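# Sort items into containers matching their sticker colors

## Task

Put every item inside the container whose color matches the color of the sticker on that item.

## Robot and tools

Robots: four identical i2rt Big YAM arms, arm1, arm2, arm3 and arm4. Each has six revolute joints, a two-finger gripper and a wrist camera mounted on top of the hand, looking toward the fingertips. Reach is about 1.0 m from the joint1 axis. Fixed room cameras: cam_room_a1, cam_room_a2, cam_room_b1, cam_room_b2. Wrist cameras: arm1_cam_wrist to arm4_cam_wrist.

Frames: one shared scene frame in metres, origin on the floor, +z up. Calibrated feet (base_link; each foot faces its own +x): arm1 x=-0.644 y=+1.377 z=+0.914 quat_wxyz=(+0.682, +0.007, +0.004, +0.731); arm2 x=-0.655 y=-0.555 z=+0.928 quat_wxyz=(+0.747, +0.002, +0.000, -0.665); arm3 x=+0.651 y=-1.332 z=+0.868 quat_wxyz=(+0.663, -0.004, -0.006, -0.748); arm4 x=+0.648 y=+0.477 z=+0.879 quat_wxyz=(+0.687, +0.001, +0.003, +0.727). The hand point lies midway between the finger pads, roughly 1 cm short of the tips. Fingers point along the hand's +z; they open and close along its y. Printed hand positions may be off, more so when the arm is extended.

Tool move: takes optional keys arm1, arm2, arm3, arm4 and cameras. Each arm key holds an object for that arm only; an arm not named keeps its previous command. Inside it:
- joints: absolute targets by name. joint1_rad -2.879 to 2.879 (base yaw, positive counter-clockwise from above, 0 points along the foot's +x); joint2_rad 0 to 3.141 (shoulder, 0 = upper arm pointing back, positive raises it forward); joint3_rad 0 to 3.019 (elbow, 0 = folded); joint4_rad -1.692 to 1.57 (hand pitch, positive tilts fingers up); joint5_rad -1.57 to 1.57 (sideways swing, positive to the arm's right); joint6_rad -2.094 to 2.094 (roll, positive clockwise viewed from behind the hand); gripper_m 0 to 0.093 (fingertip gap in metres). Done tolerances: ±0.045, ±0.14, ±0.09, ±0.055, ±0.03, ±0.035 rad and ±0.003 m.
- min_time_s (0.1 to 8): shortest duration for this arm's joint motions; only allowed beside joints.
- target: an absolute hand pose, seven numbers [x, y, z, qw, qx, qy, qz], metres and a unit quaternion in the scene frame, in the same form as the printed hand line. The hand travels in a straight line from its current hand_target toward it. With target, joints may contain only gripper_m; anything else is refused.
- speed: top path speed in m/s, 0.002 to 0.5, default 0.25; rotation capped at twice that in rad/s. Rejected without target.
All motions in one call start at once; all hand paths in a call finish together, paced by the slowest. A path runs 0.5 to 10 s and is cut off at 10 s; an action never exceeds 15 s. Each step clips the commanded pose to within 100 mm and 20 degrees of the measured hand, and inverse kinematics favors position over orientation. Expect the hand to lag, drift, overshoot speed near full stretch and finish a centimetre or more off. Paths ignore obstacles and other arms. Joints move at their own rates, so joint-only moves can sweep wide arcs. Unknown keys make the call invalid; out-of-range values get it refused, and a refusal cancels later move, wait and finished_scene calls in that reply.

cameras: list of names or ["all"]; [] gives none. Default: all cameras for an empty move, none otherwise. An empty move returns every arm's full state, images and the scene number.

Tool wait: seconds 0 to 10, plus cameras; commands nothing and returns state. Tool zoom_image: camera and region [x0, y0, x1, y1] in pixels from the top-left, at most 504 by 504, only on a camera in the newest images. Tool read_manual: licence texts only. Tool finished_scene: scene = the current scene's number; ends it irreversibly; call nothing else after ending scene 1 in that reply. The first scene is practice and may be skipped.

Results: a move line lists each arm given motion with done or its worst status. joint_status and hand_status: off_target (stopped short, maybe still pushing); time_out (each joint now holds a target near where it stood and keeps pushing; send its reported position to relax it); not_followed (a safety check blocked the targets; 'joint command not followed' or 'pose unreachable'; the arm may keep trying later). on_its_own lists uncommanded behavior; 'held at' is a target, not a reading. Arms under 'as last shown' were not commanded and repeat earlier values. hand_target is the pose at the currently held joint targets. Joint velocities in rad/s (gripper m/s); 'within noise' means still. Joint torques in N m, positive toward larger angles, with offsets, friction and noise; values 3 and 4 wrap at ±28. MOTOR HOT appears from 85 °C; at 100 °C an OVER-TEMPERATURE FAULT drops the arm and gripper for 30 to 60 s or more, shown as limit_stop_at_motor_heat; resend targets afterward.

Gripper: a hard part gripped at full force reads up to 0.005 m narrower (or 0.002 m wider) than its width; closed on nothing reads 0.000 to 0.003. Commanding about 0.005 m below the first-contact reading gives full force (about 50 to 64 N per pad); soft, small or round items need deeper. To release, command well above the reading.

Avoid: knocking objects off the work area or to the floor, dropping or releasing moving parts, slamming into fixed or heavy things, and arm-to-arm contact, including one gripper closing on another's fingers. The collision check may react late and does not guard fingers, gripper housings or wrist cameras. Arms push on when blocked, heating motors; holding loads or stretching out also heats them. Loose objects can be nudged by outside pushes. Items must stay in their containers once the arms let go.

Each tool is called after "Request:" as name(argument=value, ...) on one line, values as JSON.

## Session

Request:
move(arm1={"joints":{"joint1_rad":1.5,"joint2_rad":0.65,"joint3_rad":1.43,"joint4_rad":-1.49,"joint5_rad":0,"joint6_rad":0},"min_time_s":2}, arm2={"joints":{"joint1_rad":-1.69,"joint2_rad":0.65,"joint3_rad":1.43,"joint4_rad":-1.49,"joint5_rad":0,"joint6_rad":0},"min_time_s":2}, arm3={"joints":{"joint1_rad":1.69,"joint2_rad":0.65,"joint3_rad":1.43,"joint4_rad":-1.49,"joint5_rad":0,"joint6_rad":0},"min_time_s":2}, arm4={"joints":{"joint1_rad":-1.62,"joint2_rad":0.65,"joint3_rad":1.43,"joint4_rad":-1.49,"joint5_rad":0,"joint6_rad":0},"min_time_s":2}, cameras=["all"])

Scene clock: 2.63 s.
Joint torques (N m): arm1=[-1.49 4.6 14.17 1.07 -0.01 -0.06] | arm2=[0.32 1.44 10.85 1.66 0.12 0.23] | arm3=[1.96 1.61 6.9 2.25 -0.04 -0.14] | arm4=[0.67 2.61 10.44 1.91 -0.02 -0.08]
Motor temperatures (°C): arm1=[21 24 28 23 21 21 21] | arm2=[23 24 27 22 22 20 23] | arm3=[24 23 24 23 24 23 23] | arm4=[22 21 23 22 24 21 24]
Heat: arm1: hottest joint3_rad 28 °C; arm2: hottest joint3_rad 27 °C; arm3: hottest joint1_rad 24 °C; arm4: hottest joint5_rad 24 °C.
move: arm1 done; arm2 done; arm3 done; arm4 done
Joint velocities: within noise
arm1.joint_positions: joint1_rad=+1.493 joint2_rad=+0.640 joint3_rad=+1.375 joint4_rad=-1.479 joint5_rad=+0.001 joint6_rad=+0.009 gripper_m=+0.09398
arm1.joint_status: all done
arm1.hand: x=-0.8605 y=+1.3787 z=+1.4165 quat_wxyz=(-0.002, +0.913, -0.008, -0.408) (m; scene frame)
arm1.hand_target: x=-0.8567 y=+1.3767 z=+1.4381 quat_wxyz=(-0.001, +0.906, +0.000, -0.424) (m; scene frame)
arm1.hand_status: not commanded
arm2.joint_positions: joint1_rad=-1.685 joint2_rad=+0.639 joint3_rad=+1.409 joint4_rad=-1.475 joint5_rad=-0.003 joint6_rad=-0.015 gripper_m=+0.09398
arm2.joint_status: all done
arm2.hand: x=-0.8776 y=-0.5576 z=+1.4439 quat_wxyz=(+0.003, -0.908, -0.010, +0.419) (m; scene frame)
arm2.hand_target: x=-0.8771 y=-0.5559 z=+1.4484 quat_wxyz=(+0.002, -0.909, +0.000, +0.416) (m; scene frame)
arm2.hand_status: not commanded
arm3.joint_positions: joint1_rad=+1.679 joint2_rad=+0.649 joint3_rad=+1.437 joint4_rad=-1.506 joint5_rad=+0.002 joint6_rad=+0.008 gripper_m=+0.09398
arm3.joint_status: all done
arm3.hand: x=+0.8678 y=-1.3279 z=+1.3886 quat_wxyz=(-0.414, -0.007, -0.910, +0.008) (m; scene frame)
arm3.hand_target: x=+0.8715 y=-1.3252 z=+1.3884 quat_wxyz=(-0.418, +0.002, -0.908, +0.006) (m; scene frame)
arm3.hand_status: not commanded
arm4.joint_positions: joint1_rad=-1.617 joint2_rad=+0.639 joint3_rad=+1.385 joint4_rad=-1.508 joint5_rad=+0.004 joint6_rad=+0.015 gripper_m=+0.09397
arm4.joint_status: all done
arm4.hand: x=+0.8684 y=+0.4802 z=+1.3771 quat_wxyz=(-0.391, -0.002, -0.920, -0.002) (m; scene frame)
arm4.hand_target: x=+0.8715 y=+0.4803 z=+1.3989 quat_wxyz=(-0.415, +0.004, -0.910, +0.000) (m; scene frame)
arm4.hand_status: not commanded
pictures: arm1_cam_wrist, arm2_cam_wrist, arm3_cam_wrist, arm4_cam_wrist, cam_room_a1, cam_room_a2, cam_room_b1, cam_room_b2
Images, in order (width x height): arm1_cam_wrist 672x504, arm2_cam_wrist 672x504, arm3_cam_wrist 672x504, arm4_cam_wrist 672x504, cam_room_a1 672x504, cam_room_a2 672x504, cam_room_b1 672x504, cam_room_b2 672x504.

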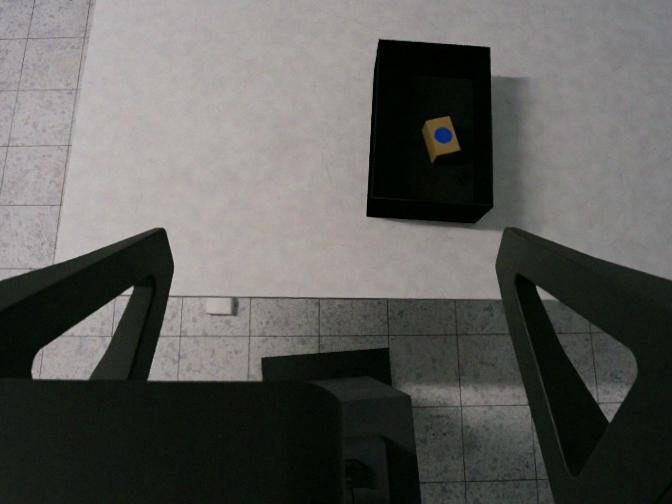

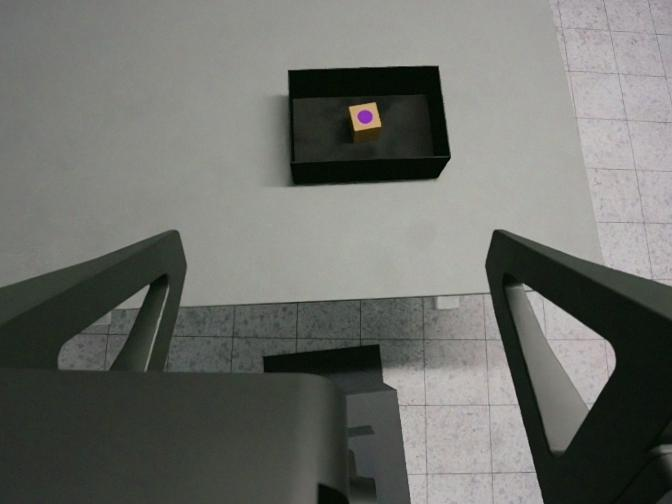

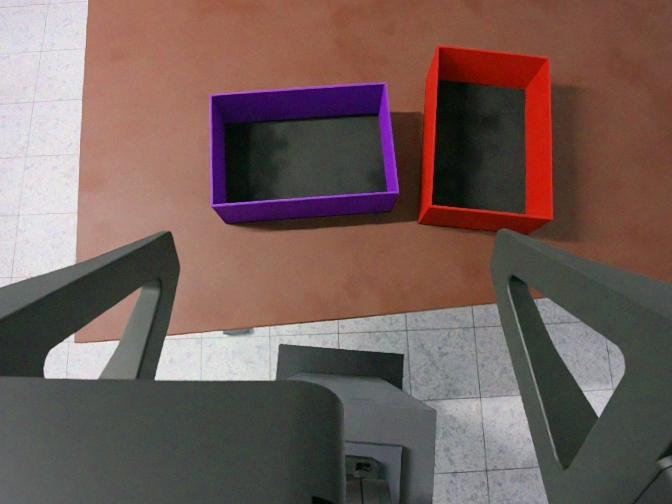

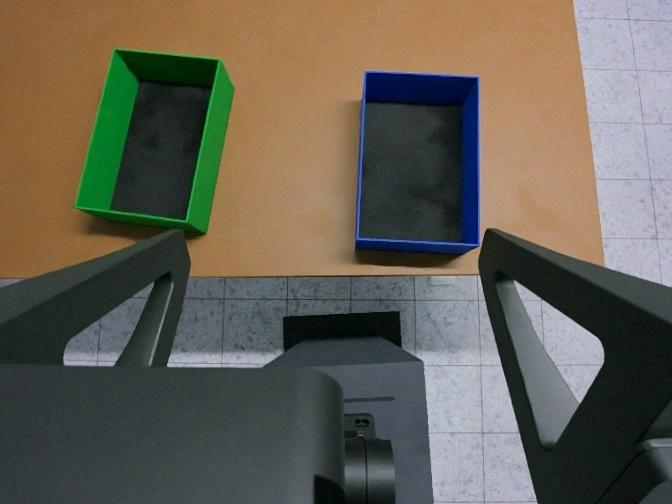

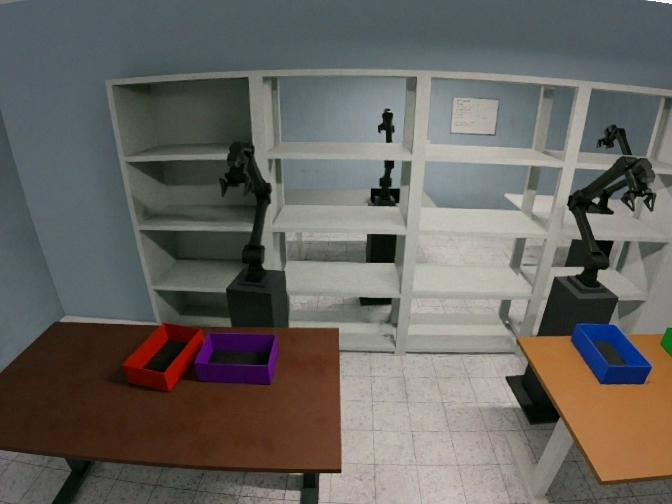

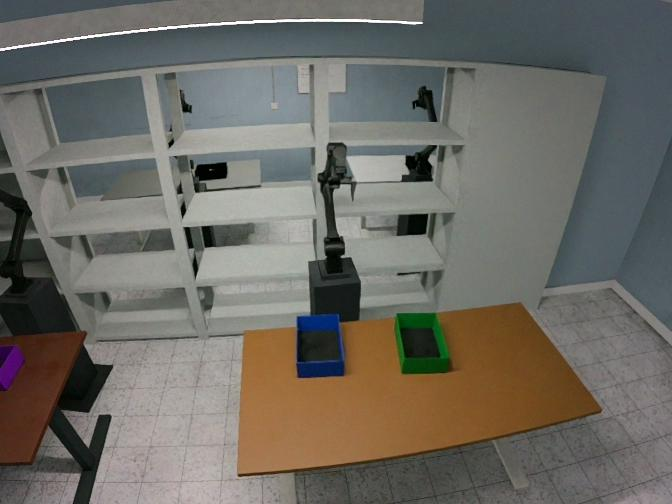

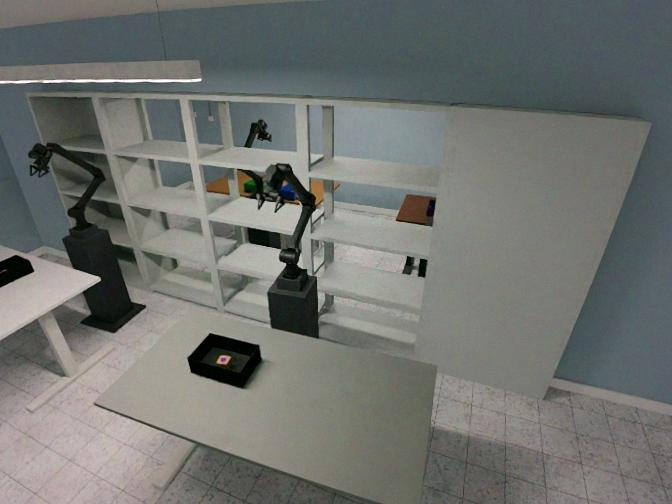

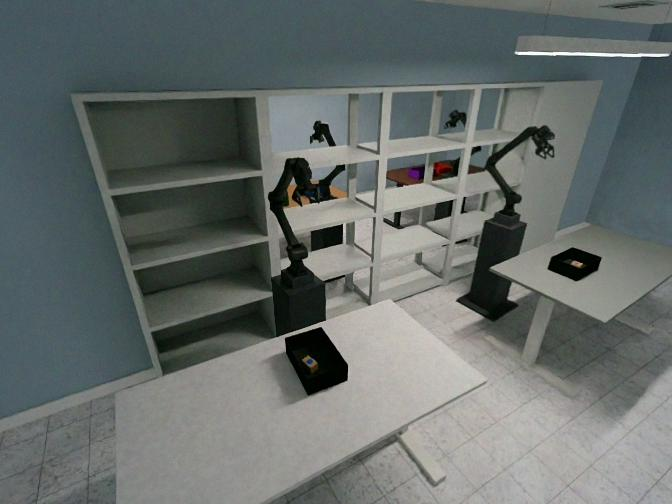

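Request:
zoom_image(camera="arm1_cam_wrist", region=[400, 95, 490, 185])

Request:
zoom_image(camera="arm2_cam_wrist", region=[320, 80, 410, 170])

Scaled by 5.600.

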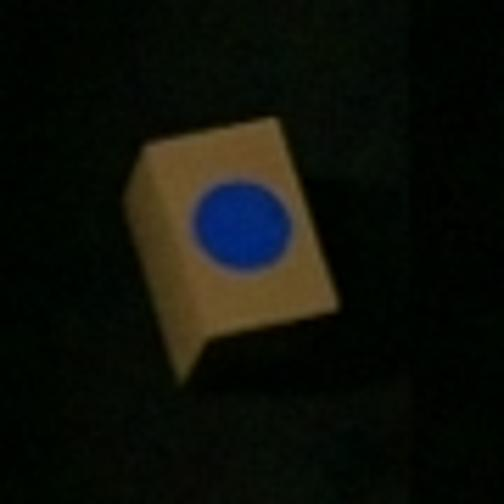

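Scaled by 5.600.

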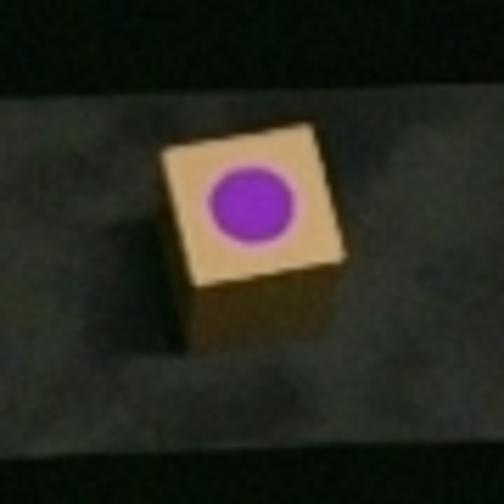

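Request:
move(arm1={"target":[-1.205,1.585,0.95,-0.0092,0.9896,0.1215,0.0752]}, arm2={"target":[-1.307,-0.497,0.94,-0.0079,0.9916,0.1042,0.0754]}, arm3={"joints":{"joint1_rad":-2.014,"joint2_rad":0.439,"joint3_rad":0.637,"joint4_rad":-0.35},"min_time_s":4}, arm4={"joints":{"joint1_rad":0.967,"joint2_rad":0.439,"joint3_rad":0.637,"joint4_rad":-0.35},"min_time_s":4}, cameras=["arm1_cam_wrist","arm2_cam_wrist"])

Scene clock: 33.13 s.
Joint torques (N m): arm1=[-2.61 -18.49 13.91 -0.28 0.11 -0.04] | arm2=[0.26 -24 13.96 -0.24 0.14 -0.08] | arm3=[0.67 -0.5 9.51 2.65 -0.03 -0.12] | arm4=[0.97 -0.79 9.69 2.24 -0.02 -0.07]
Motor temperatures (°C): arm1=[21 24 31 23 21 21 21] | arm2=[23 25 31 22 22 20 23] | arm3=[24 23 25 23 24 23 23] | arm4=[22 21 28 22 24 21 24]
Heat: arm1: hottest joint3_rad 31 °C; arm2: hottest joint3_rad 31 °C; arm3: hottest joint3_rad 25 °C; arm4: hottest joint3_rad 28 °C.
move: arm1 off_target; arm2 off_target; arm3 done; arm4 done
Joint velocities: within noise
arm1.joint_positions: joint1_rad=+1.184 joint2_rad=+2.134 joint3_rad=+1.684 joint4_rad=-1.315 joint5_rad=+0.083 joint6_rad=-0.559 gripper_m=+0.09398
arm1.joint_status: not commanded
arm1.hand: x=-1.1877 y=+1.5723 z=+0.9286 quat_wxyz=(+0.001, +0.988, +0.123, +0.097) (m; scene frame)
arm1.hand_target: x=-1.2038 y=+1.5845 z=+0.9503 quat_wxyz=(-0.009, +0.990, +0.122, +0.075) (m; scene frame)
arm1.hand_status: off_target (0.030 m and 2.8 deg from the pose sent, 0.616 m and 58.7 deg at the start)
arm2.joint_positions: joint1_rad=-1.761 joint2_rad=+2.280 joint3_rad=+1.948 joint4_rad=-1.407 joint5_rad=+0.036 joint6_rad=-0.269 gripper_m=+0.09398
arm2.joint_status: not commanded
arm2.hand: x=-1.2924 y=-0.5016 z=+0.9320 quat_wxyz=(+0.005, -0.991, -0.099, -0.087) (m; scene frame)
arm2.hand_target: x=-1.3063 y=-0.4970 z=+0.9402 quat_wxyz=(+0.008, -0.992, -0.104, -0.075) (m; scene frame)
arm2.hand_status: off_target (0.017 m and 1.5 deg from the pose sent, 0.665 m and 59.1 deg at the start)
arm3.joint_positions: joint1_rad=-2.004 joint2_rad=+0.447 joint3_rad=+0.642 joint4_rad=-0.368 joint5_rad=+0.001 joint6_rad=+0.007 gripper_m=+0.09400
arm3.joint_status: all done
arm3.hand: x=+0.3712 y=-1.1527 z=+1.2514 quat_wxyz=(+0.169, -0.737, +0.216, +0.617) (m; scene frame)
arm3.hand_target: x=+0.3738 y=-1.1507 z=+1.2551 quat_wxyz=(+0.176, -0.731, +0.215, +0.624) (m; scene frame)
arm3.hand_status: not commanded
arm4.joint_positions: joint1_rad=+0.967 joint2_rad=+0.450 joint3_rad=+0.635 joint4_rad=-0.371 joint5_rad=+0.002 joint6_rad=+0.013 gripper_m=+0.09398
arm4.joint_status: all done
arm4.hand: x=+0.3685 y=+0.6510 z=+1.2604 quat_wxyz=(-0.167, +0.738, -0.215, -0.617) (m; scene frame)
arm4.hand_target: x=+0.3701 y=+0.6495 z=+1.2703 quat_wxyz=(-0.174, +0.729, -0.206, -0.628) (m; scene frame)
arm4.hand_status: not commanded
pictures: arm1_cam_wrist, arm2_cam_wrist
Images, in order (width x height): arm1_cam_wrist 672x504, arm2_cam_wrist 672x504.

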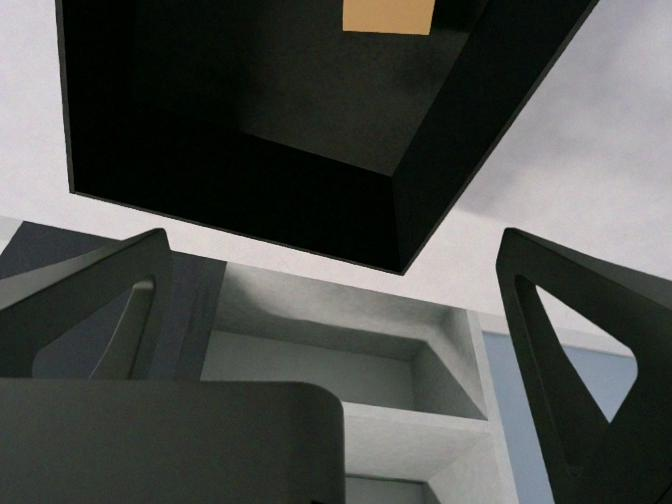

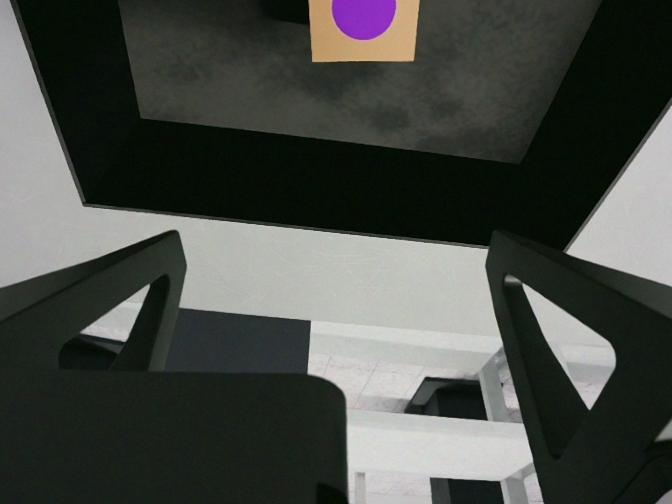

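Request:
move(arm1={"target":[-1.222,1.606,0.815,-0.0092,0.9896,0.1215,0.0752]}, arm2={"target":[-1.297,-0.481,0.80,-0.0079,0.9916,0.1042,0.0754]}, cameras=["arm1_cam_wrist","arm2_cam_wrist"])

Scene clock: 48.47 s.
Joint torques (N m): arm1=[-2.2 -20.89 12.11 0.47 0.1 -0.03] | arm2=[0.26 -25.11 9.16 0.79 0.14 -0.08] | arm3=[0.67 -0.62 9.51 2.63 -0.03 -0.12] | arm4=[1.08 -0.91 9.72 2.28 0 -0.08]
Motor temperatures (°C): arm1=[21 25 32 23 21 21 21] | arm2=[23 26 33 22 22 20 23] | arm3=[24 23 26 23 24 23 23] | arm4=[22 21 31 22 24 21 24]
Heat: arm1: hottest joint3_rad 32 °C; arm2: hottest joint3_rad 33 °C; arm3: hottest joint3_rad 26 °C; arm4: hottest joint3_rad 31 °C.
move: arm1 off_target; arm2 done
Joint velocities: within noise
arm1.joint_positions: joint1_rad=+1.157 joint2_rad=+2.370 joint3_rad=+1.714 joint4_rad=-1.128 joint5_rad=+0.087 joint6_rad=-0.582 gripper_m=+0.09398
arm1.joint_status: not commanded
arm1.hand: x=-1.1966 y=+1.5920 z=+0.7946 quat_wxyz=(+0.007, +0.987, +0.122, +0.107) (m; scene frame)
arm1.hand_target: x=-1.2207 y=+1.6057 z=+0.8161 quat_wxyz=(-0.010, +0.990, +0.121, +0.075) (m; scene frame)
arm1.hand_status: off_target (0.035 m and 4.1 deg from the pose sent, 0.123 m and 2.8 deg at the start)
arm2.joint_positions: joint1_rad=-1.784 joint2_rad=+2.443 joint3_rad=+1.889 joint4_rad=-1.170 joint5_rad=+0.040 joint6_rad=-0.293 gripper_m=+0.09398
arm2.joint_status: not commanded
arm2.hand: x=-1.2937 y=-0.4855 z=+0.8034 quat_wxyz=(+0.006, -0.992, -0.099, -0.080) (m; scene frame)
arm2.hand_target: x=-1.2970 y=-0.4810 z=+0.8001 quat_wxyz=(+0.008, -0.992, -0.104, -0.075) (m; scene frame)
arm2.hand_status: done (0.007 m and 0.8 deg from the pose sent, 0.134 m and 1.5 deg at the start)
arm3, arm4: as last shown
pictures: arm1_cam_wrist, arm2_cam_wrist
Images, in order (width x height): arm1_cam_wrist 672x504, arm2_cam_wrist 672x504.

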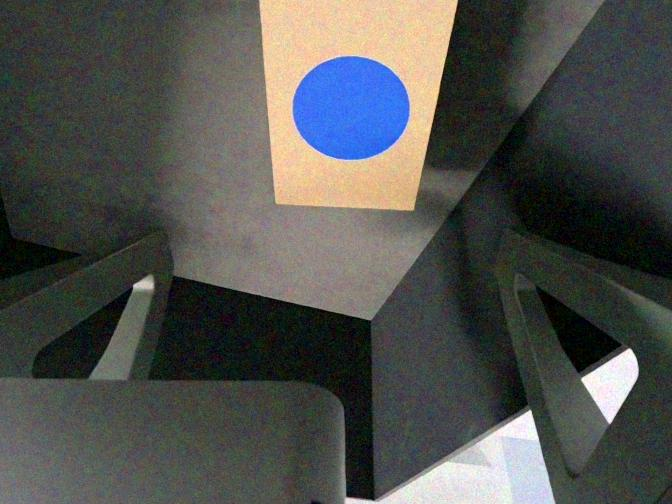

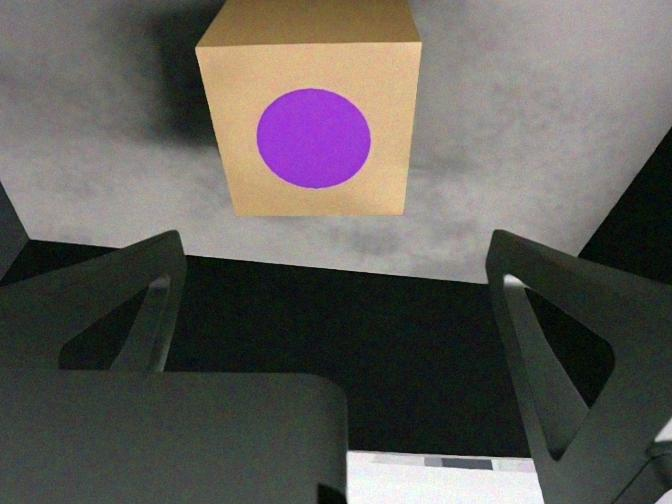

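Request:
move(arm1={"target":[-1.224,1.607,0.770,-0.0053,0.9915,0.1218,0.0433],"speed":0.12,"joints":{"gripper_m":0.074}}, arm2={"target":[-1.299,-0.488,0.756,-0.0079,0.9916,0.1042,0.0754],"speed":0.12}, cameras=["arm1_cam_wrist","arm2_cam_wrist"])

Scene clock: 68.43 s.
Joint torques (N m): arm1=[-2.43 -18.26 8.57 0.69 -0.04 -0.07] | arm2=[1.08 -23.65 10.32 0.81 0.06 0.02] | arm3=[0.73 -0.56 9.51 2.61 -0.03 -0.13] | arm4=[0.91 -1.03 9.69 2.24 -0.02 -0.06]
Motor temperatures (°C): arm1=[21 26 34 23 21 21 21] | arm2=[23 28 31 22 22 20 23] | arm3=[24 23 26 23 24 23 23] | arm4=[22 21 33 22 24 21 24]
Heat: arm1: hottest joint3_rad 34 °C; arm2: hottest joint3_rad 31 °C; arm3: hottest joint3_rad 26 °C; arm4: hottest joint3_rad 33 °C.
move: arm1 done; arm2 off_target
Joint velocities: within noise
arm1.joint_positions: joint1_rad=+1.150 joint2_rad=+2.389 joint3_rad=+1.714 joint4_rad=-0.985 joint5_rad=+0.054 joint6_rad=-0.596 gripper_m=+0.07406
arm1.joint_status: all done
arm1.hand: x=-1.2253 y=+1.6010 z=+0.7781 quat_wxyz=(-0.006, +0.991, +0.122, +0.044) (m; scene frame)
arm1.hand_target: x=-1.2239 y=+1.6069 z=+0.7702 quat_wxyz=(-0.005, +0.992, +0.122, +0.043) (m; scene frame)
arm1.hand_status: done (0.010 m and 0.2 deg from the pose sent, 0.040 m and 7.4 deg at the start)
arm2.joint_positions: joint1_rad=-1.784 joint2_rad=+2.499 joint3_rad=+1.889 joint4_rad=-1.113 joint5_rad=+0.040 joint6_rad=-0.294 gripper_m=+0.09398
arm2.joint_status: not commanded
arm2.hand: x=-1.2925 y=-0.4855 z=+0.7667 quat_wxyz=(+0.006, -0.992, -0.099, -0.079) (m; scene frame)
arm2.hand_target: x=-1.2986 y=-0.4881 z=+0.7563 quat_wxyz=(+0.008, -0.992, -0.104, -0.075) (m; scene frame)
arm2.hand_status: off_target (0.013 m and 0.7 deg from the pose sent, 0.048 m and 0.8 deg at the start)
arm3, arm4: as last shown
pictures: arm1_cam_wrist, arm2_cam_wrist
Images, in order (width x height): arm1_cam_wrist 672x504, arm2_cam_wrist 672x504.

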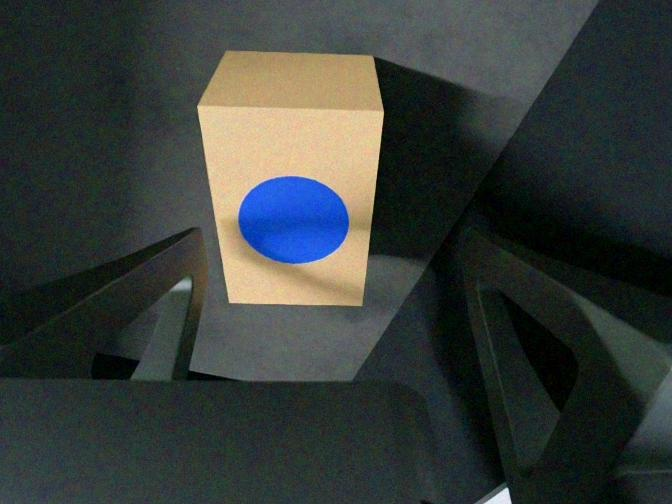

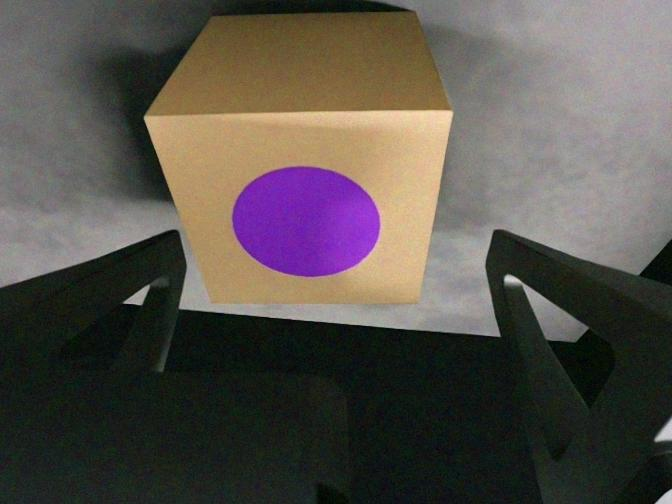

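Request:
move(arm1={"target":[-1.208,1.594,0.738,-0.0053,0.9915,0.1218,0.0433],"speed":0.1}, arm2={"joints":{"gripper_m":0.035}}, cameras=["arm1_cam_wrist","arm2_cam_wrist"])

Scene clock: 78.63 s.
Joint torques (N m): arm1=[-1.14 -18.55 7.27 0.69 0.07 0.04] | arm2=[1.14 -23.53 10.32 0.76 0.03 0.03] | arm3=[0.5 -0.62 9.54 2.61 -0.03 -0.12] | arm4=[0.91 -0.73 9.63 2.26 0.02 -0.09]
Motor temperatures (°C): arm1=[21 26 33 23 21 21 21] | arm2=[23 28 31 22 22 20 23] | arm3=[24 23 27 23 24 23 23] | arm4=[22 21 34 22 24 21 24]
Heat: arm1: hottest joint3_rad 33 °C; arm2: hottest joint3_rad 31 °C; arm3: hottest joint3_rad 27 °C; arm4: hottest joint3_rad 34 °C.
move: arm1 done; arm2 off_target
Joint velocities: within noise
arm1.joint_positions: joint1_rad=+1.150 joint2_rad=+2.408 joint3_rad=+1.643 joint4_rad=-0.894 joint5_rad=+0.051 joint6_rad=-0.596 gripper_m=+0.07405
arm1.joint_status: not commanded
arm1.hand: x=-1.2087 y=+1.5939 z=+0.7458 quat_wxyz=(-0.005, +0.991, +0.123, +0.043) (m; scene frame)
arm1.hand_target: x=-1.2078 y=+1.5940 z=+0.7381 quat_wxyz=(-0.005, +0.992, +0.122, +0.043) (m; scene frame)
arm1.hand_status: done (0.008 m and 0.1 deg from the pose sent, 0.044 m and 0.2 deg at the start)
arm2.joint_positions: joint1_rad=-1.784 joint2_rad=+2.499 joint3_rad=+1.889 joint4_rad=-1.113 joint5_rad=+0.040 joint6_rad=-0.294 gripper_m=+0.05247
arm2.joint_status: gripper_m off_target (ended at +0.05249, target +0.03500)
arm2.hand: x=-1.2925 y=-0.4854 z=+0.7667 quat_wxyz=(+0.007, -0.992, -0.099, -0.079) (m; scene frame)
arm2.hand_target: x=-1.2986 y=-0.4881 z=+0.7563 quat_wxyz=(+0.008, -0.992, -0.104, -0.075) (m; scene frame)
arm2.hand_status: not commanded
arm3, arm4: as last shown
pictures: arm1_cam_wrist, arm2_cam_wrist
Images, in order (width x height): arm1_cam_wrist 672x504, arm2_cam_wrist 672x504.

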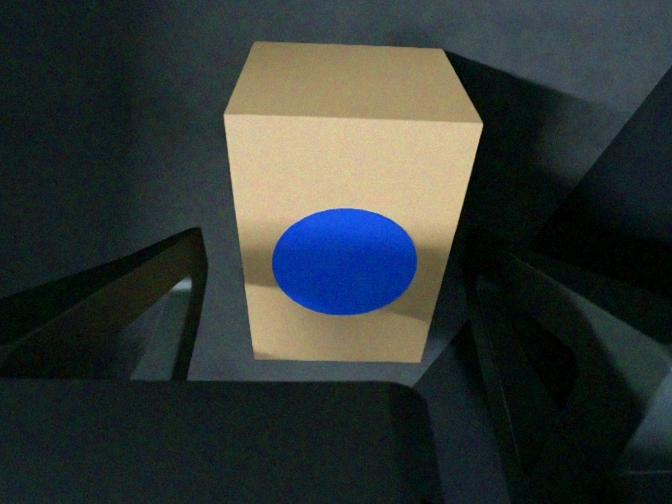

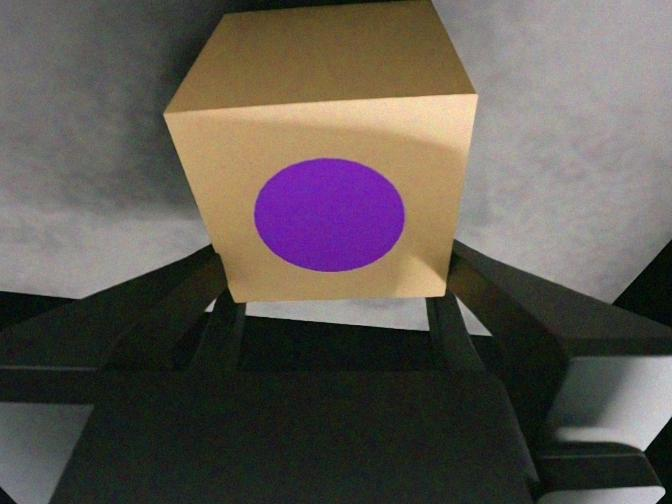

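Request:
move(arm1={"joints":{"gripper_m":0.03}}, arm2={"joints":{"gripper_m":0.093}})

Request:
move(arm1={"target":[-1.14,1.55,1.12,-0.0092,0.9896,0.1215,0.0752]}, arm2={"target":[-1.322,-0.493,0.752,-0.0079,0.9916,0.1042,0.0754],"speed":0.1}, cameras=["arm1_cam_wrist","arm2_cam_wrist"])

Scene clock: 87.70 s.
Joint torques (N m): arm1=[-2.43 -18.37 7.34 0.77 0.06 0.07] | arm2=[1.2 -23.53 10.3 0.8 0.03 0.03] | arm3=[0.62 -0.56 9.5 2.66 -0.03 -0.11] | arm4=[1.03 -0.91 9.7 2.24 0 -0.08]
Motor temperatures (°C): arm1=[21 26 33 23 21 21 21] | arm2=[23 29 31 22 22 20 23] | arm3=[24 23 27 23 24 23 23] | arm4=[22 21 34 22 24 21 24]
Heat: arm1: hottest joint3_rad 33 °C; arm2: hottest joint3_rad 31 °C; arm3: hottest joint3_rad 27 °C; arm4: hottest joint3_rad 34 °C.
move: arm1 off_target; arm2 done
Joint velocities: within noise
arm1.joint_positions: joint1_rad=+1.150 joint2_rad=+2.408 joint3_rad=+1.643 joint4_rad=-0.893 joint5_rad=+0.051 joint6_rad=-0.596 gripper_m=+0.04409
arm1.joint_status: gripper_m off_target (ended at +0.04412, target +0.03000)
arm1.hand: x=-1.2089 y=+1.5941 z=+0.7457 quat_wxyz=(-0.005, +0.992, +0.123, +0.043) (m; scene frame)
arm1.hand_target: x=-1.2079 y=+1.5940 z=+0.7381 quat_wxyz=(-0.005, +0.992, +0.122, +0.043) (m; scene frame)
arm1.hand_status: not commanded
arm2.joint_positions: joint1_rad=-1.784 joint2_rad=+2.499 joint3_rad=+1.889 joint4_rad=-1.113 joint5_rad=+0.040 joint6_rad=-0.294 gripper_m=+0.09293
arm2.joint_status: all done
arm2.hand: x=-1.2925 y=-0.4854 z=+0.7667 quat_wxyz=(+0.007, -0.992, -0.099, -0.079) (m; scene frame)
arm2.hand_target: x=-1.2986 y=-0.4881 z=+0.7563 quat_wxyz=(+0.008, -0.992, -0.104, -0.075) (m; scene frame)
arm2.hand_status: not commanded
arm3, arm4: as last shown
pictures: none

Scene clock: 90.13 s.
Joint torques (N m): arm1=[-0.67 -14.74 14.35 -0.17 0.09 0.11] | arm2=[1.49 -23.12 12.74 -0.16 -0.03 0.12] | arm3=[0.67 -0.62 9.47 2.67 -0.04 -0.12] | arm4=[0.91 -0.91 9.74 2.29 0.03 -0.08]
Motor temperatures (°C): arm1=[21 26 33 23 21 21 21] | arm2=[23 29 31 22 22 20 23] | arm3=[24 23 27 23 24 23 23] | arm4=[22 21 34 22 24 21 24]
Heat: arm1: hottest joint3_rad 33 °C; arm2: hottest joint3_rad 31 °C; arm3: hottest joint3_rad 27 °C; arm4: hottest joint3_rad 34 °C.
move: arm1 off_target; arm2 off_target
Joint velocities: within noise
arm1.joint_positions: joint1_rad=+1.186 joint2_rad=+1.828 joint3_rad=+1.681 joint4_rad=-1.607 joint5_rad=+0.079 joint6_rad=-0.554 gripper_m=+0.04408
arm1.joint_status: not commanded
arm1.hand: x=-1.1275 y=+1.5509 z=+1.1026 quat_wxyz=(+0.000, +0.988, +0.121, +0.092) (m; scene frame)
arm1.hand_target: x=-1.1393 y=+1.5497 z=+1.1201 quat_wxyz=(-0.009, +0.990, +0.121, +0.075) (m; scene frame)
arm1.hand_status: off_target (0.022 m and 2.2 deg from the pose sent, 0.383 m and 3.8 deg at the start)
arm2.joint_positions: joint1_rad=-1.779 joint2_rad=+2.550 joint3_rad=+1.985 joint4_rad=-1.147 joint5_rad=+0.040 joint6_rad=-0.294 gripper_m=+0.09293
arm2.joint_status: not commanded
arm2.hand: x=-1.3131 y=-0.4872 z=+0.7626 quat_wxyz=(+0.008, -0.992, -0.102, -0.074) (m; scene frame)
arm2.hand_target: x=-1.3213 y=-0.4929 z=+0.7522 quat_wxyz=(+0.008, -0.992, -0.104, -0.075) (m; scene frame)
arm2.hand_status: off_target (0.015 m and 0.3 deg from the pose sent, 0.034 m and 0.7 deg at the start)
arm3, arm4: as last shown
pictures: arm1_cam_wrist, arm2_cam_wrist
Images, in order (width x height): arm1_cam_wrist 672x504, arm2_cam_wrist 672x504.

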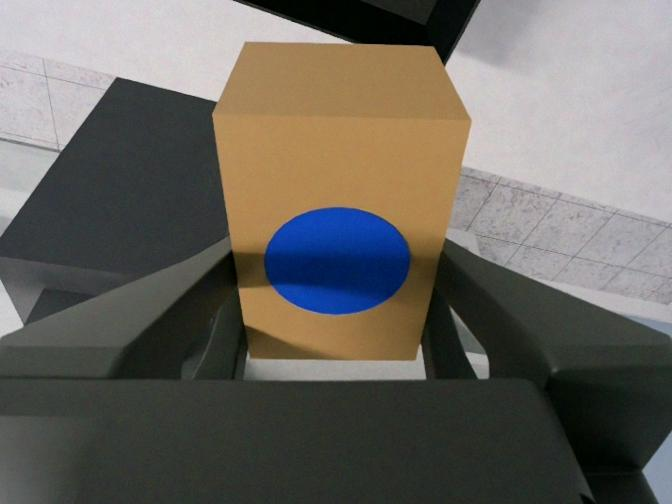

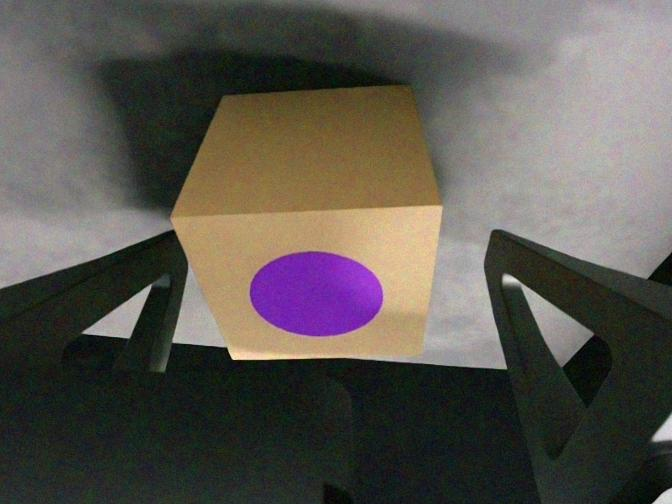

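Request:
move(arm1={"joints":{"joint1_rad":-2.298,"joint2_rad":0.439,"joint3_rad":0.637,"joint4_rad":-0.30,"joint5_rad":0,"joint6_rad":0},"min_time_s":4}, arm2={"joints":{"gripper_m":0.035}}, cameras=["arm1_cam_wrist","arm2_cam_wrist"])

Scene clock: 100.17 s.
Joint torques (N m): arm1=[-2.08 2.02 12.41 2.81 -0.04 0.12] | arm2=[1.49 -23.24 12.64 -0.13 -0.06 0.12] | arm3=[0.62 -0.5 9.5 2.59 -0.02 -0.11] | arm4=[0.73 -0.73 9.78 2.18 -0.01 -0.06]
Motor temperatures (°C): arm1=[21 26 34 23 22 21 22] | arm2=[23 29 32 22 22 20 23] | arm3=[24 23 27 23 24 23 23] | arm4=[22 21 35 22 24 21 24]
Heat: arm1: hottest joint3_rad 34 °C; arm2: hottest joint3_rad 32 °C; arm3: hottest joint3_rad 27 °C; arm4: hottest joint3_rad 35 °C.
move: arm1 done; arm2 off_target
Joint velocities: within noise
arm1.joint_positions: joint1_rad=-2.294 joint2_rad=+0.444 joint3_rad=+0.634 joint4_rad=-0.326 joint5_rad=+0.002 joint6_rad=-0.009 gripper_m=+0.04400
arm1.joint_status: all done
arm1.hand: x=-0.3765 y=+1.1748 z=+1.3022 quat_wxyz=(-0.615, -0.239, -0.719, +0.216) (m; scene frame)
arm1.hand_target: x=-0.3773 y=+1.1743 z=+1.3120 quat_wxyz=(-0.628, -0.239, -0.708, +0.218) (m; scene frame)
arm1.hand_status: not commanded
arm2.joint_positions: joint1_rad=-1.779 joint2_rad=+2.550 joint3_rad=+1.986 joint4_rad=-1.147 joint5_rad=+0.041 joint6_rad=-0.294 gripper_m=+0.05329
arm2.joint_status: gripper_m off_target (ended at +0.05331, target +0.03500)
arm2.hand: x=-1.3135 y=-0.4871 z=+0.7626 quat_wxyz=(+0.008, -0.992, -0.102, -0.074) (m; scene frame)
arm2.hand_target: x=-1.3213 y=-0.4930 z=+0.7523 quat_wxyz=(+0.008, -0.992, -0.104, -0.075) (m; scene frame)
arm2.hand_status: not commanded
arm3, arm4: as last shown
pictures: arm1_cam_wrist, arm2_cam_wrist
Images, in order (width x height): arm1_cam_wrist 672x504, arm2_cam_wrist 672x504.

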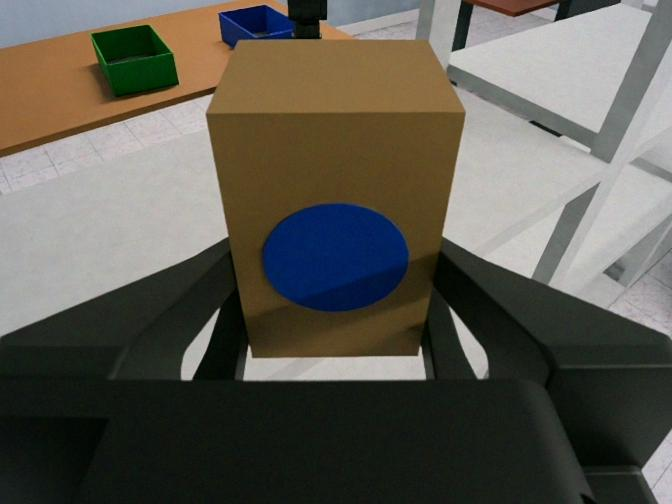

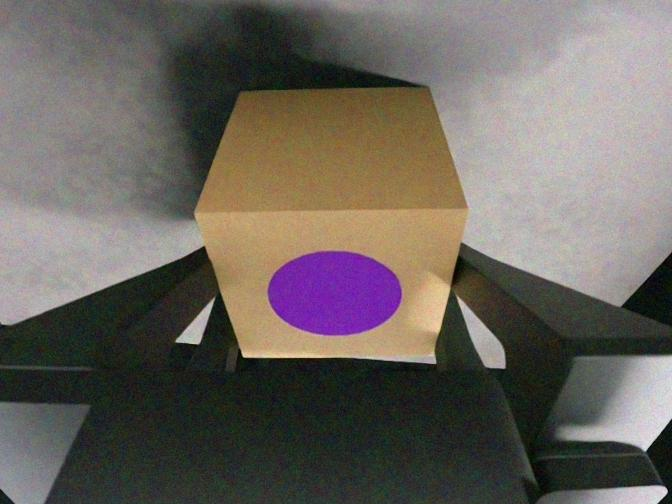

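Request:
move(arm1={"target":[0.0,0.88,1.09,0.6394,0.2382,0.6978,-0.2183]}, arm2={"target":[-1.20,-0.50,1.12,-0.0079,0.9916,0.1042,0.0754]})

Request:
move(arm1={"target":[0.0,0.88,1.05,0.6394,0.2382,0.6978,-0.2183],"speed":0.1}, arm2={"joints":{"joint1_rad":0.947,"joint2_rad":0.439,"joint3_rad":0.637,"joint4_rad":-0.35,"joint5_rad":0,"joint6_rad":0},"min_time_s":3.2}, cameras=["arm1_cam_wrist","arm2_cam_wrist","arm4_cam_wrist","cam_room_a2"])

Request:
zoom_image(camera="cam_room_a2", region=[340, 150, 440, 230])

Scene clock: 111.00 s.
Joint torques (N m): arm1=[-2.37 -18.2 15.02 1.63 -0.04 0.08] | arm2=[0.97 -20.84 12.92 -0.23 -0.01 0.05] | arm3=[0.56 -0.5 9.48 2.66 -0.02 -0.13] | arm4=[1.08 -0.62 9.62 2.14 0.03 -0.06]
Motor temperatures (°C): arm1=[21 26 35 23 22 21 22] | arm2=[23 29 32 22 22 20 24] | arm3=[24 23 27 23 24 23 23] | arm4=[22 21 35 22 24 21 24]
Heat: arm1: hottest joint3_rad 35 °C; arm2: hottest joint3_rad 32 °C; arm3: hottest joint3_rad 27 °C; arm4: hottest joint3_rad 35 °C.
move: arm1 off_target; arm2 off_target
Joint velocities: within noise
arm1.joint_positions: joint1_rad=-2.294 joint2_rad=+2.048 joint3_rad=+1.340 joint4_rad=+0.573 joint5_rad=-0.001 joint6_rad=-0.002 gripper_m=+0.04400
arm1.joint_status: not commanded
arm1.hand: x=-0.0134 y=+0.8943 z=+1.0561 quat_wxyz=(-0.617, -0.241, -0.719, +0.213) (m; scene frame)
arm1.hand_target: x=-0.0024 y=+0.8819 z=+1.0904 quat_wxyz=(-0.639, -0.238, -0.698, +0.218) (m; scene frame)
arm1.hand_status: off_target (0.039 m and 3.6 deg from the pose sent, 0.523 m and 3.7 deg at the start)
arm2.joint_positions: joint1_rad=-1.779 joint2_rad=+1.884 joint3_rad=+1.760 joint4_rad=-1.616 joint5_rad=+0.041 joint6_rad=-0.294 gripper_m=+0.05329
arm2.joint_status: not commanded
arm2.hand: x=-1.1931 y=-0.4992 z=+1.1059 quat_wxyz=(+0.005, -0.991, -0.102, -0.087) (m; scene frame)
arm2.hand_target: x=-1.1996 y=-0.4999 z=+1.1201 quat_wxyz=(+0.008, -0.992, -0.104, -0.075) (m; scene frame)
arm2.hand_status: off_target (0.016 m and 1.4 deg from the pose sent, 0.375 m and 0.3 deg at the start)
arm3, arm4: as last shown
pictures: none

Scene clock: 114.63 s.
Joint torques (N m): arm1=[-1.85 -18.2 13.52 2.91 -0.02 0.06] | arm2=[0.91 -0.91 11.08 3.78 -0.1 0.22] | arm3=[0.62 -0.44 9.47 2.59 -0.03 -0.11] | arm4=[0.73 -0.5 9.73 2.18 0.01 -0.07]
Motor temperatures (°C): arm1=[21 26 35 23 22 21 22] | arm2=[23 29 32 22 22 20 24] | arm3=[24 23 27 23 24 23 23] | arm4=[22 21 35 22 24 21 24]
Heat: arm1: hottest joint3_rad 35 °C; arm2: hottest joint3_rad 32 °C; arm3: hottest joint3_rad 27 °C; arm4: hottest joint3_rad 35 °C.
move: arm1 off_target; arm2 done
Joint velocities: within noise
arm1.joint_positions: joint1_rad=-2.294 joint2_rad=+2.115 joint3_rad=+1.340 joint4_rad=+0.627 joint5_rad=-0.001 joint6_rad=-0.001 gripper_m=+0.04400
arm1.joint_status: not commanded
arm1.hand: x=-0.0123 y=+0.8931 z=+1.0181 quat_wxyz=(-0.612, -0.242, -0.723, +0.211) (m; scene frame)
arm1.hand_target: x=-0.0021 y=+0.8816 z=+1.0505 quat_wxyz=(-0.639, -0.238, -0.698, +0.218) (m; scene frame)
arm1.hand_status: off_target (0.037 m and 4.3 deg from the pose sent, 0.021 m and 3.6 deg at the start)
arm2.joint_positions: joint1_rad=+0.945 joint2_rad=+0.443 joint3_rad=+0.648 joint4_rad=-0.378 joint5_rad=+0.002 joint6_rad=-0.015 gripper_m=+0.05329
arm2.joint_status: all done
arm2.hand: x=-0.3705 y=-0.7166 z=+1.3172 quat_wxyz=(-0.622, -0.189, -0.742, +0.166) (m; scene frame)
arm2.hand_target: x=-0.3695 y=-0.7159 z=+1.3186 quat_wxyz=(-0.631, -0.191, -0.734, +0.162) (m; scene frame)
arm2.hand_status: not commanded
arm3.joint_positions: joint1_rad=-2.004 joint2_rad=+0.447 joint3_rad=+0.642 joint4_rad=-0.368 joint5_rad=+0.001 joint6_rad=+0.007 gripper_m=+0.09400
arm3.joint_status: not commanded
arm3.hand: x=+0.3712 y=-1.1527 z=+1.2514 quat_wxyz=(+0.169, -0.737, +0.216, +0.617) (m; scene frame)
arm3.hand_target: x=+0.3738 y=-1.1507 z=+1.2551 quat_wxyz=(+0.176, -0.731, +0.215, +0.624) (m; scene frame)
arm3.hand_status: not commanded
arm4.joint_positions: joint1_rad=+0.967 joint2_rad=+0.450 joint3_rad=+0.635 joint4_rad=-0.371 joint5_rad=+0.002 joint6_rad=+0.013 gripper_m=+0.09398
arm4.joint_status: not commanded
arm4.hand: x=+0.3685 y=+0.6510 z=+1.2604 quat_wxyz=(-0.167, +0.738, -0.215, -0.617) (m; scene frame)
arm4.hand_target: x=+0.3701 y=+0.6495 z=+1.2703 quat_wxyz=(-0.174, +0.729, -0.206, -0.628) (m; scene frame)
arm4.hand_status: not commanded
pictures: arm1_cam_wrist, arm2_cam_wrist, arm4_cam_wrist, cam_room_a2
Images, in order (width x height): arm1_cam_wrist 672x504, arm2_cam_wrist 672x504, arm4_cam_wrist 672x504, cam_room_a2 672x504.

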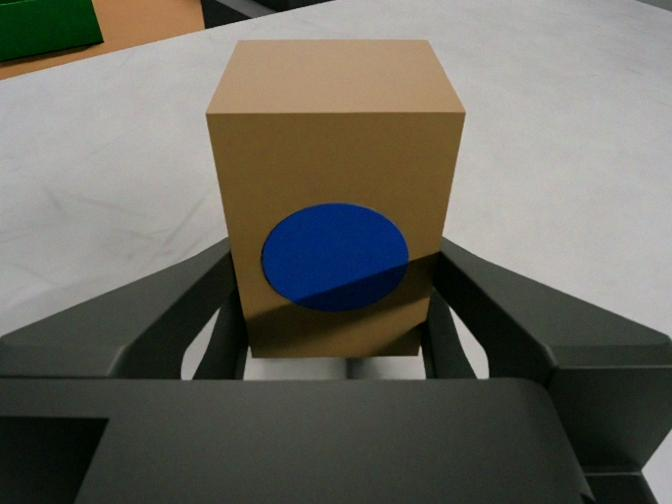

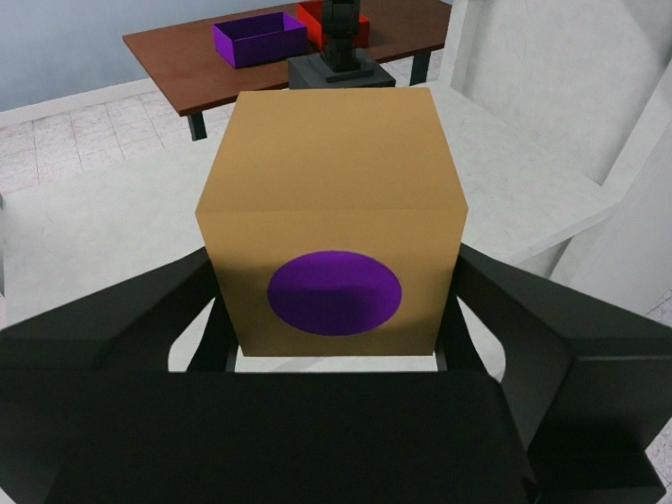

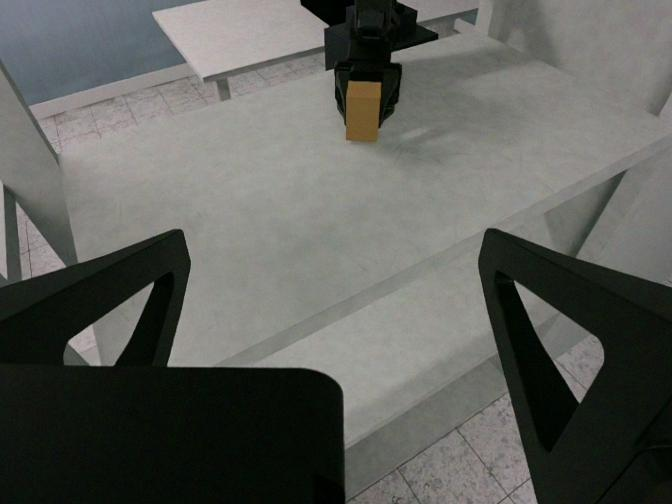

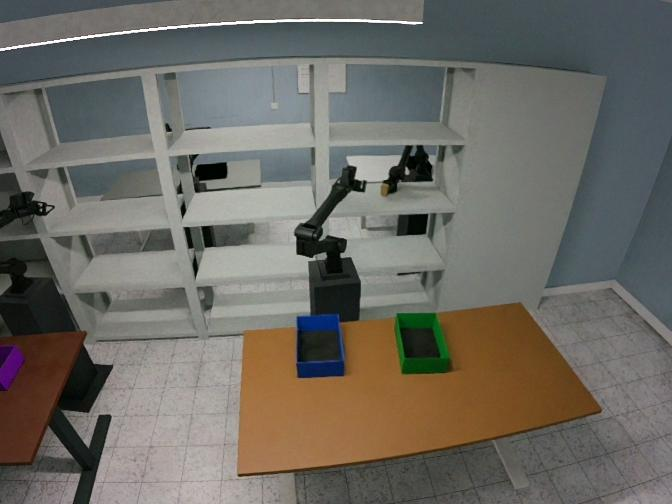

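Scaled by 5.040.

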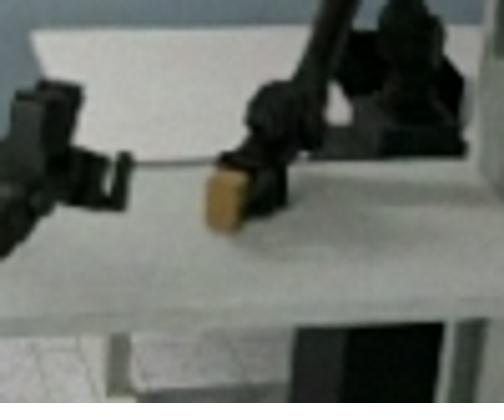

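Request:
move(arm1={"target":[0.0,0.88,1.036,0.6394,0.2382,0.6978,-0.2183],"speed":0.08}, arm2={"target":[0.0,-0.92,1.09,0.6306,0.1906,0.7343,-0.1637]}, cameras=["arm4_cam_wrist"])

Request:
zoom_image(camera="arm4_cam_wrist", region=[290, 30, 450, 190])

Scene clock: 124.47 s.
Joint torques (N m): arm1=[-2.14 -16.85 13.45 2.65 -0.01 0.11] | arm2=[0.97 -19.02 13.81 3.52 -0.01 0.18] | arm3=[0.62 -0.5 9.51 2.67 -0.03 -0.12] | arm4=[0.5 -0.67 9.68 2.21 -0.02 -0.08]
Motor temperatures (°C): arm1=[21 26 36 23 22 21 22] | arm2=[23 28 33 22 22 20 24] | arm3=[24 23 27 23 24 23 23] | arm4=[22 21 35 22 24 21 24]
Heat: arm1: hottest joint3_rad 36 °C; arm2: hottest joint3_rad 33 °C; arm3: hottest joint3_rad 27 °C; arm4: hottest joint3_rad 35 °C.
move: arm1 off_target; arm2 off_target
Joint velocities: within noise
arm1.joint_positions: joint1_rad=-2.294 joint2_rad=+2.124 joint3_rad=+1.340 joint4_rad=+0.653 joint5_rad=-0.001 joint6_rad=-0.001 gripper_m=+0.04400
arm1.joint_status: not commanded
arm1.hand: x=-0.0116 y=+0.8926 z=+1.0176 quat_wxyz=(-0.618, -0.240, -0.717, +0.213) (m; scene frame)
arm1.hand_target: x=-0.0015 y=+0.8812 z=+1.0364 quat_wxyz=(-0.639, -0.238, -0.698, +0.218) (m; scene frame)
arm1.hand_status: off_target (0.025 m and 3.3 deg from the pose sent, 0.025 m and 4.3 deg at the start)
arm2.joint_positions: joint1_rad=+0.945 joint2_rad=+1.927 joint3_rad=+1.137 joint4_rad=+0.573 joint5_rad=+0.002 joint6_rad=-0.015 gripper_m=+0.05329
arm2.joint_status: not commanded
arm2.hand: x=-0.0193 y=-0.9115 z=+1.0648 quat_wxyz=(-0.605, -0.192, -0.756, +0.161) (m; scene frame)
arm2.hand_target: x=-0.0022 y=-0.9187 z=+1.0905 quat_wxyz=(-0.631, -0.191, -0.734, +0.163) (m; scene frame)
arm2.hand_status: off_target (0.033 m and 3.8 deg from the pose sent, 0.480 m and 1.4 deg at the start)
arm3, arm4: as last shown
pictures: arm4_cam_wrist
Images, in order (width x height): arm4_cam_wrist 672x504.

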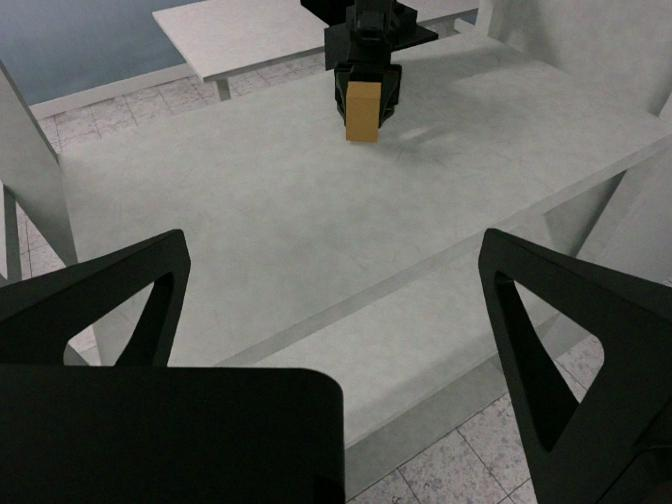

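Scaled by 3.150.

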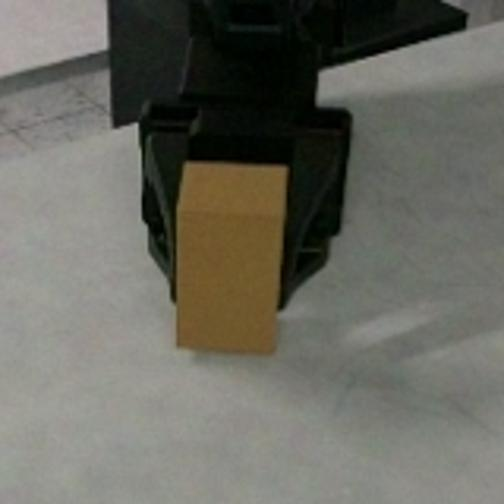

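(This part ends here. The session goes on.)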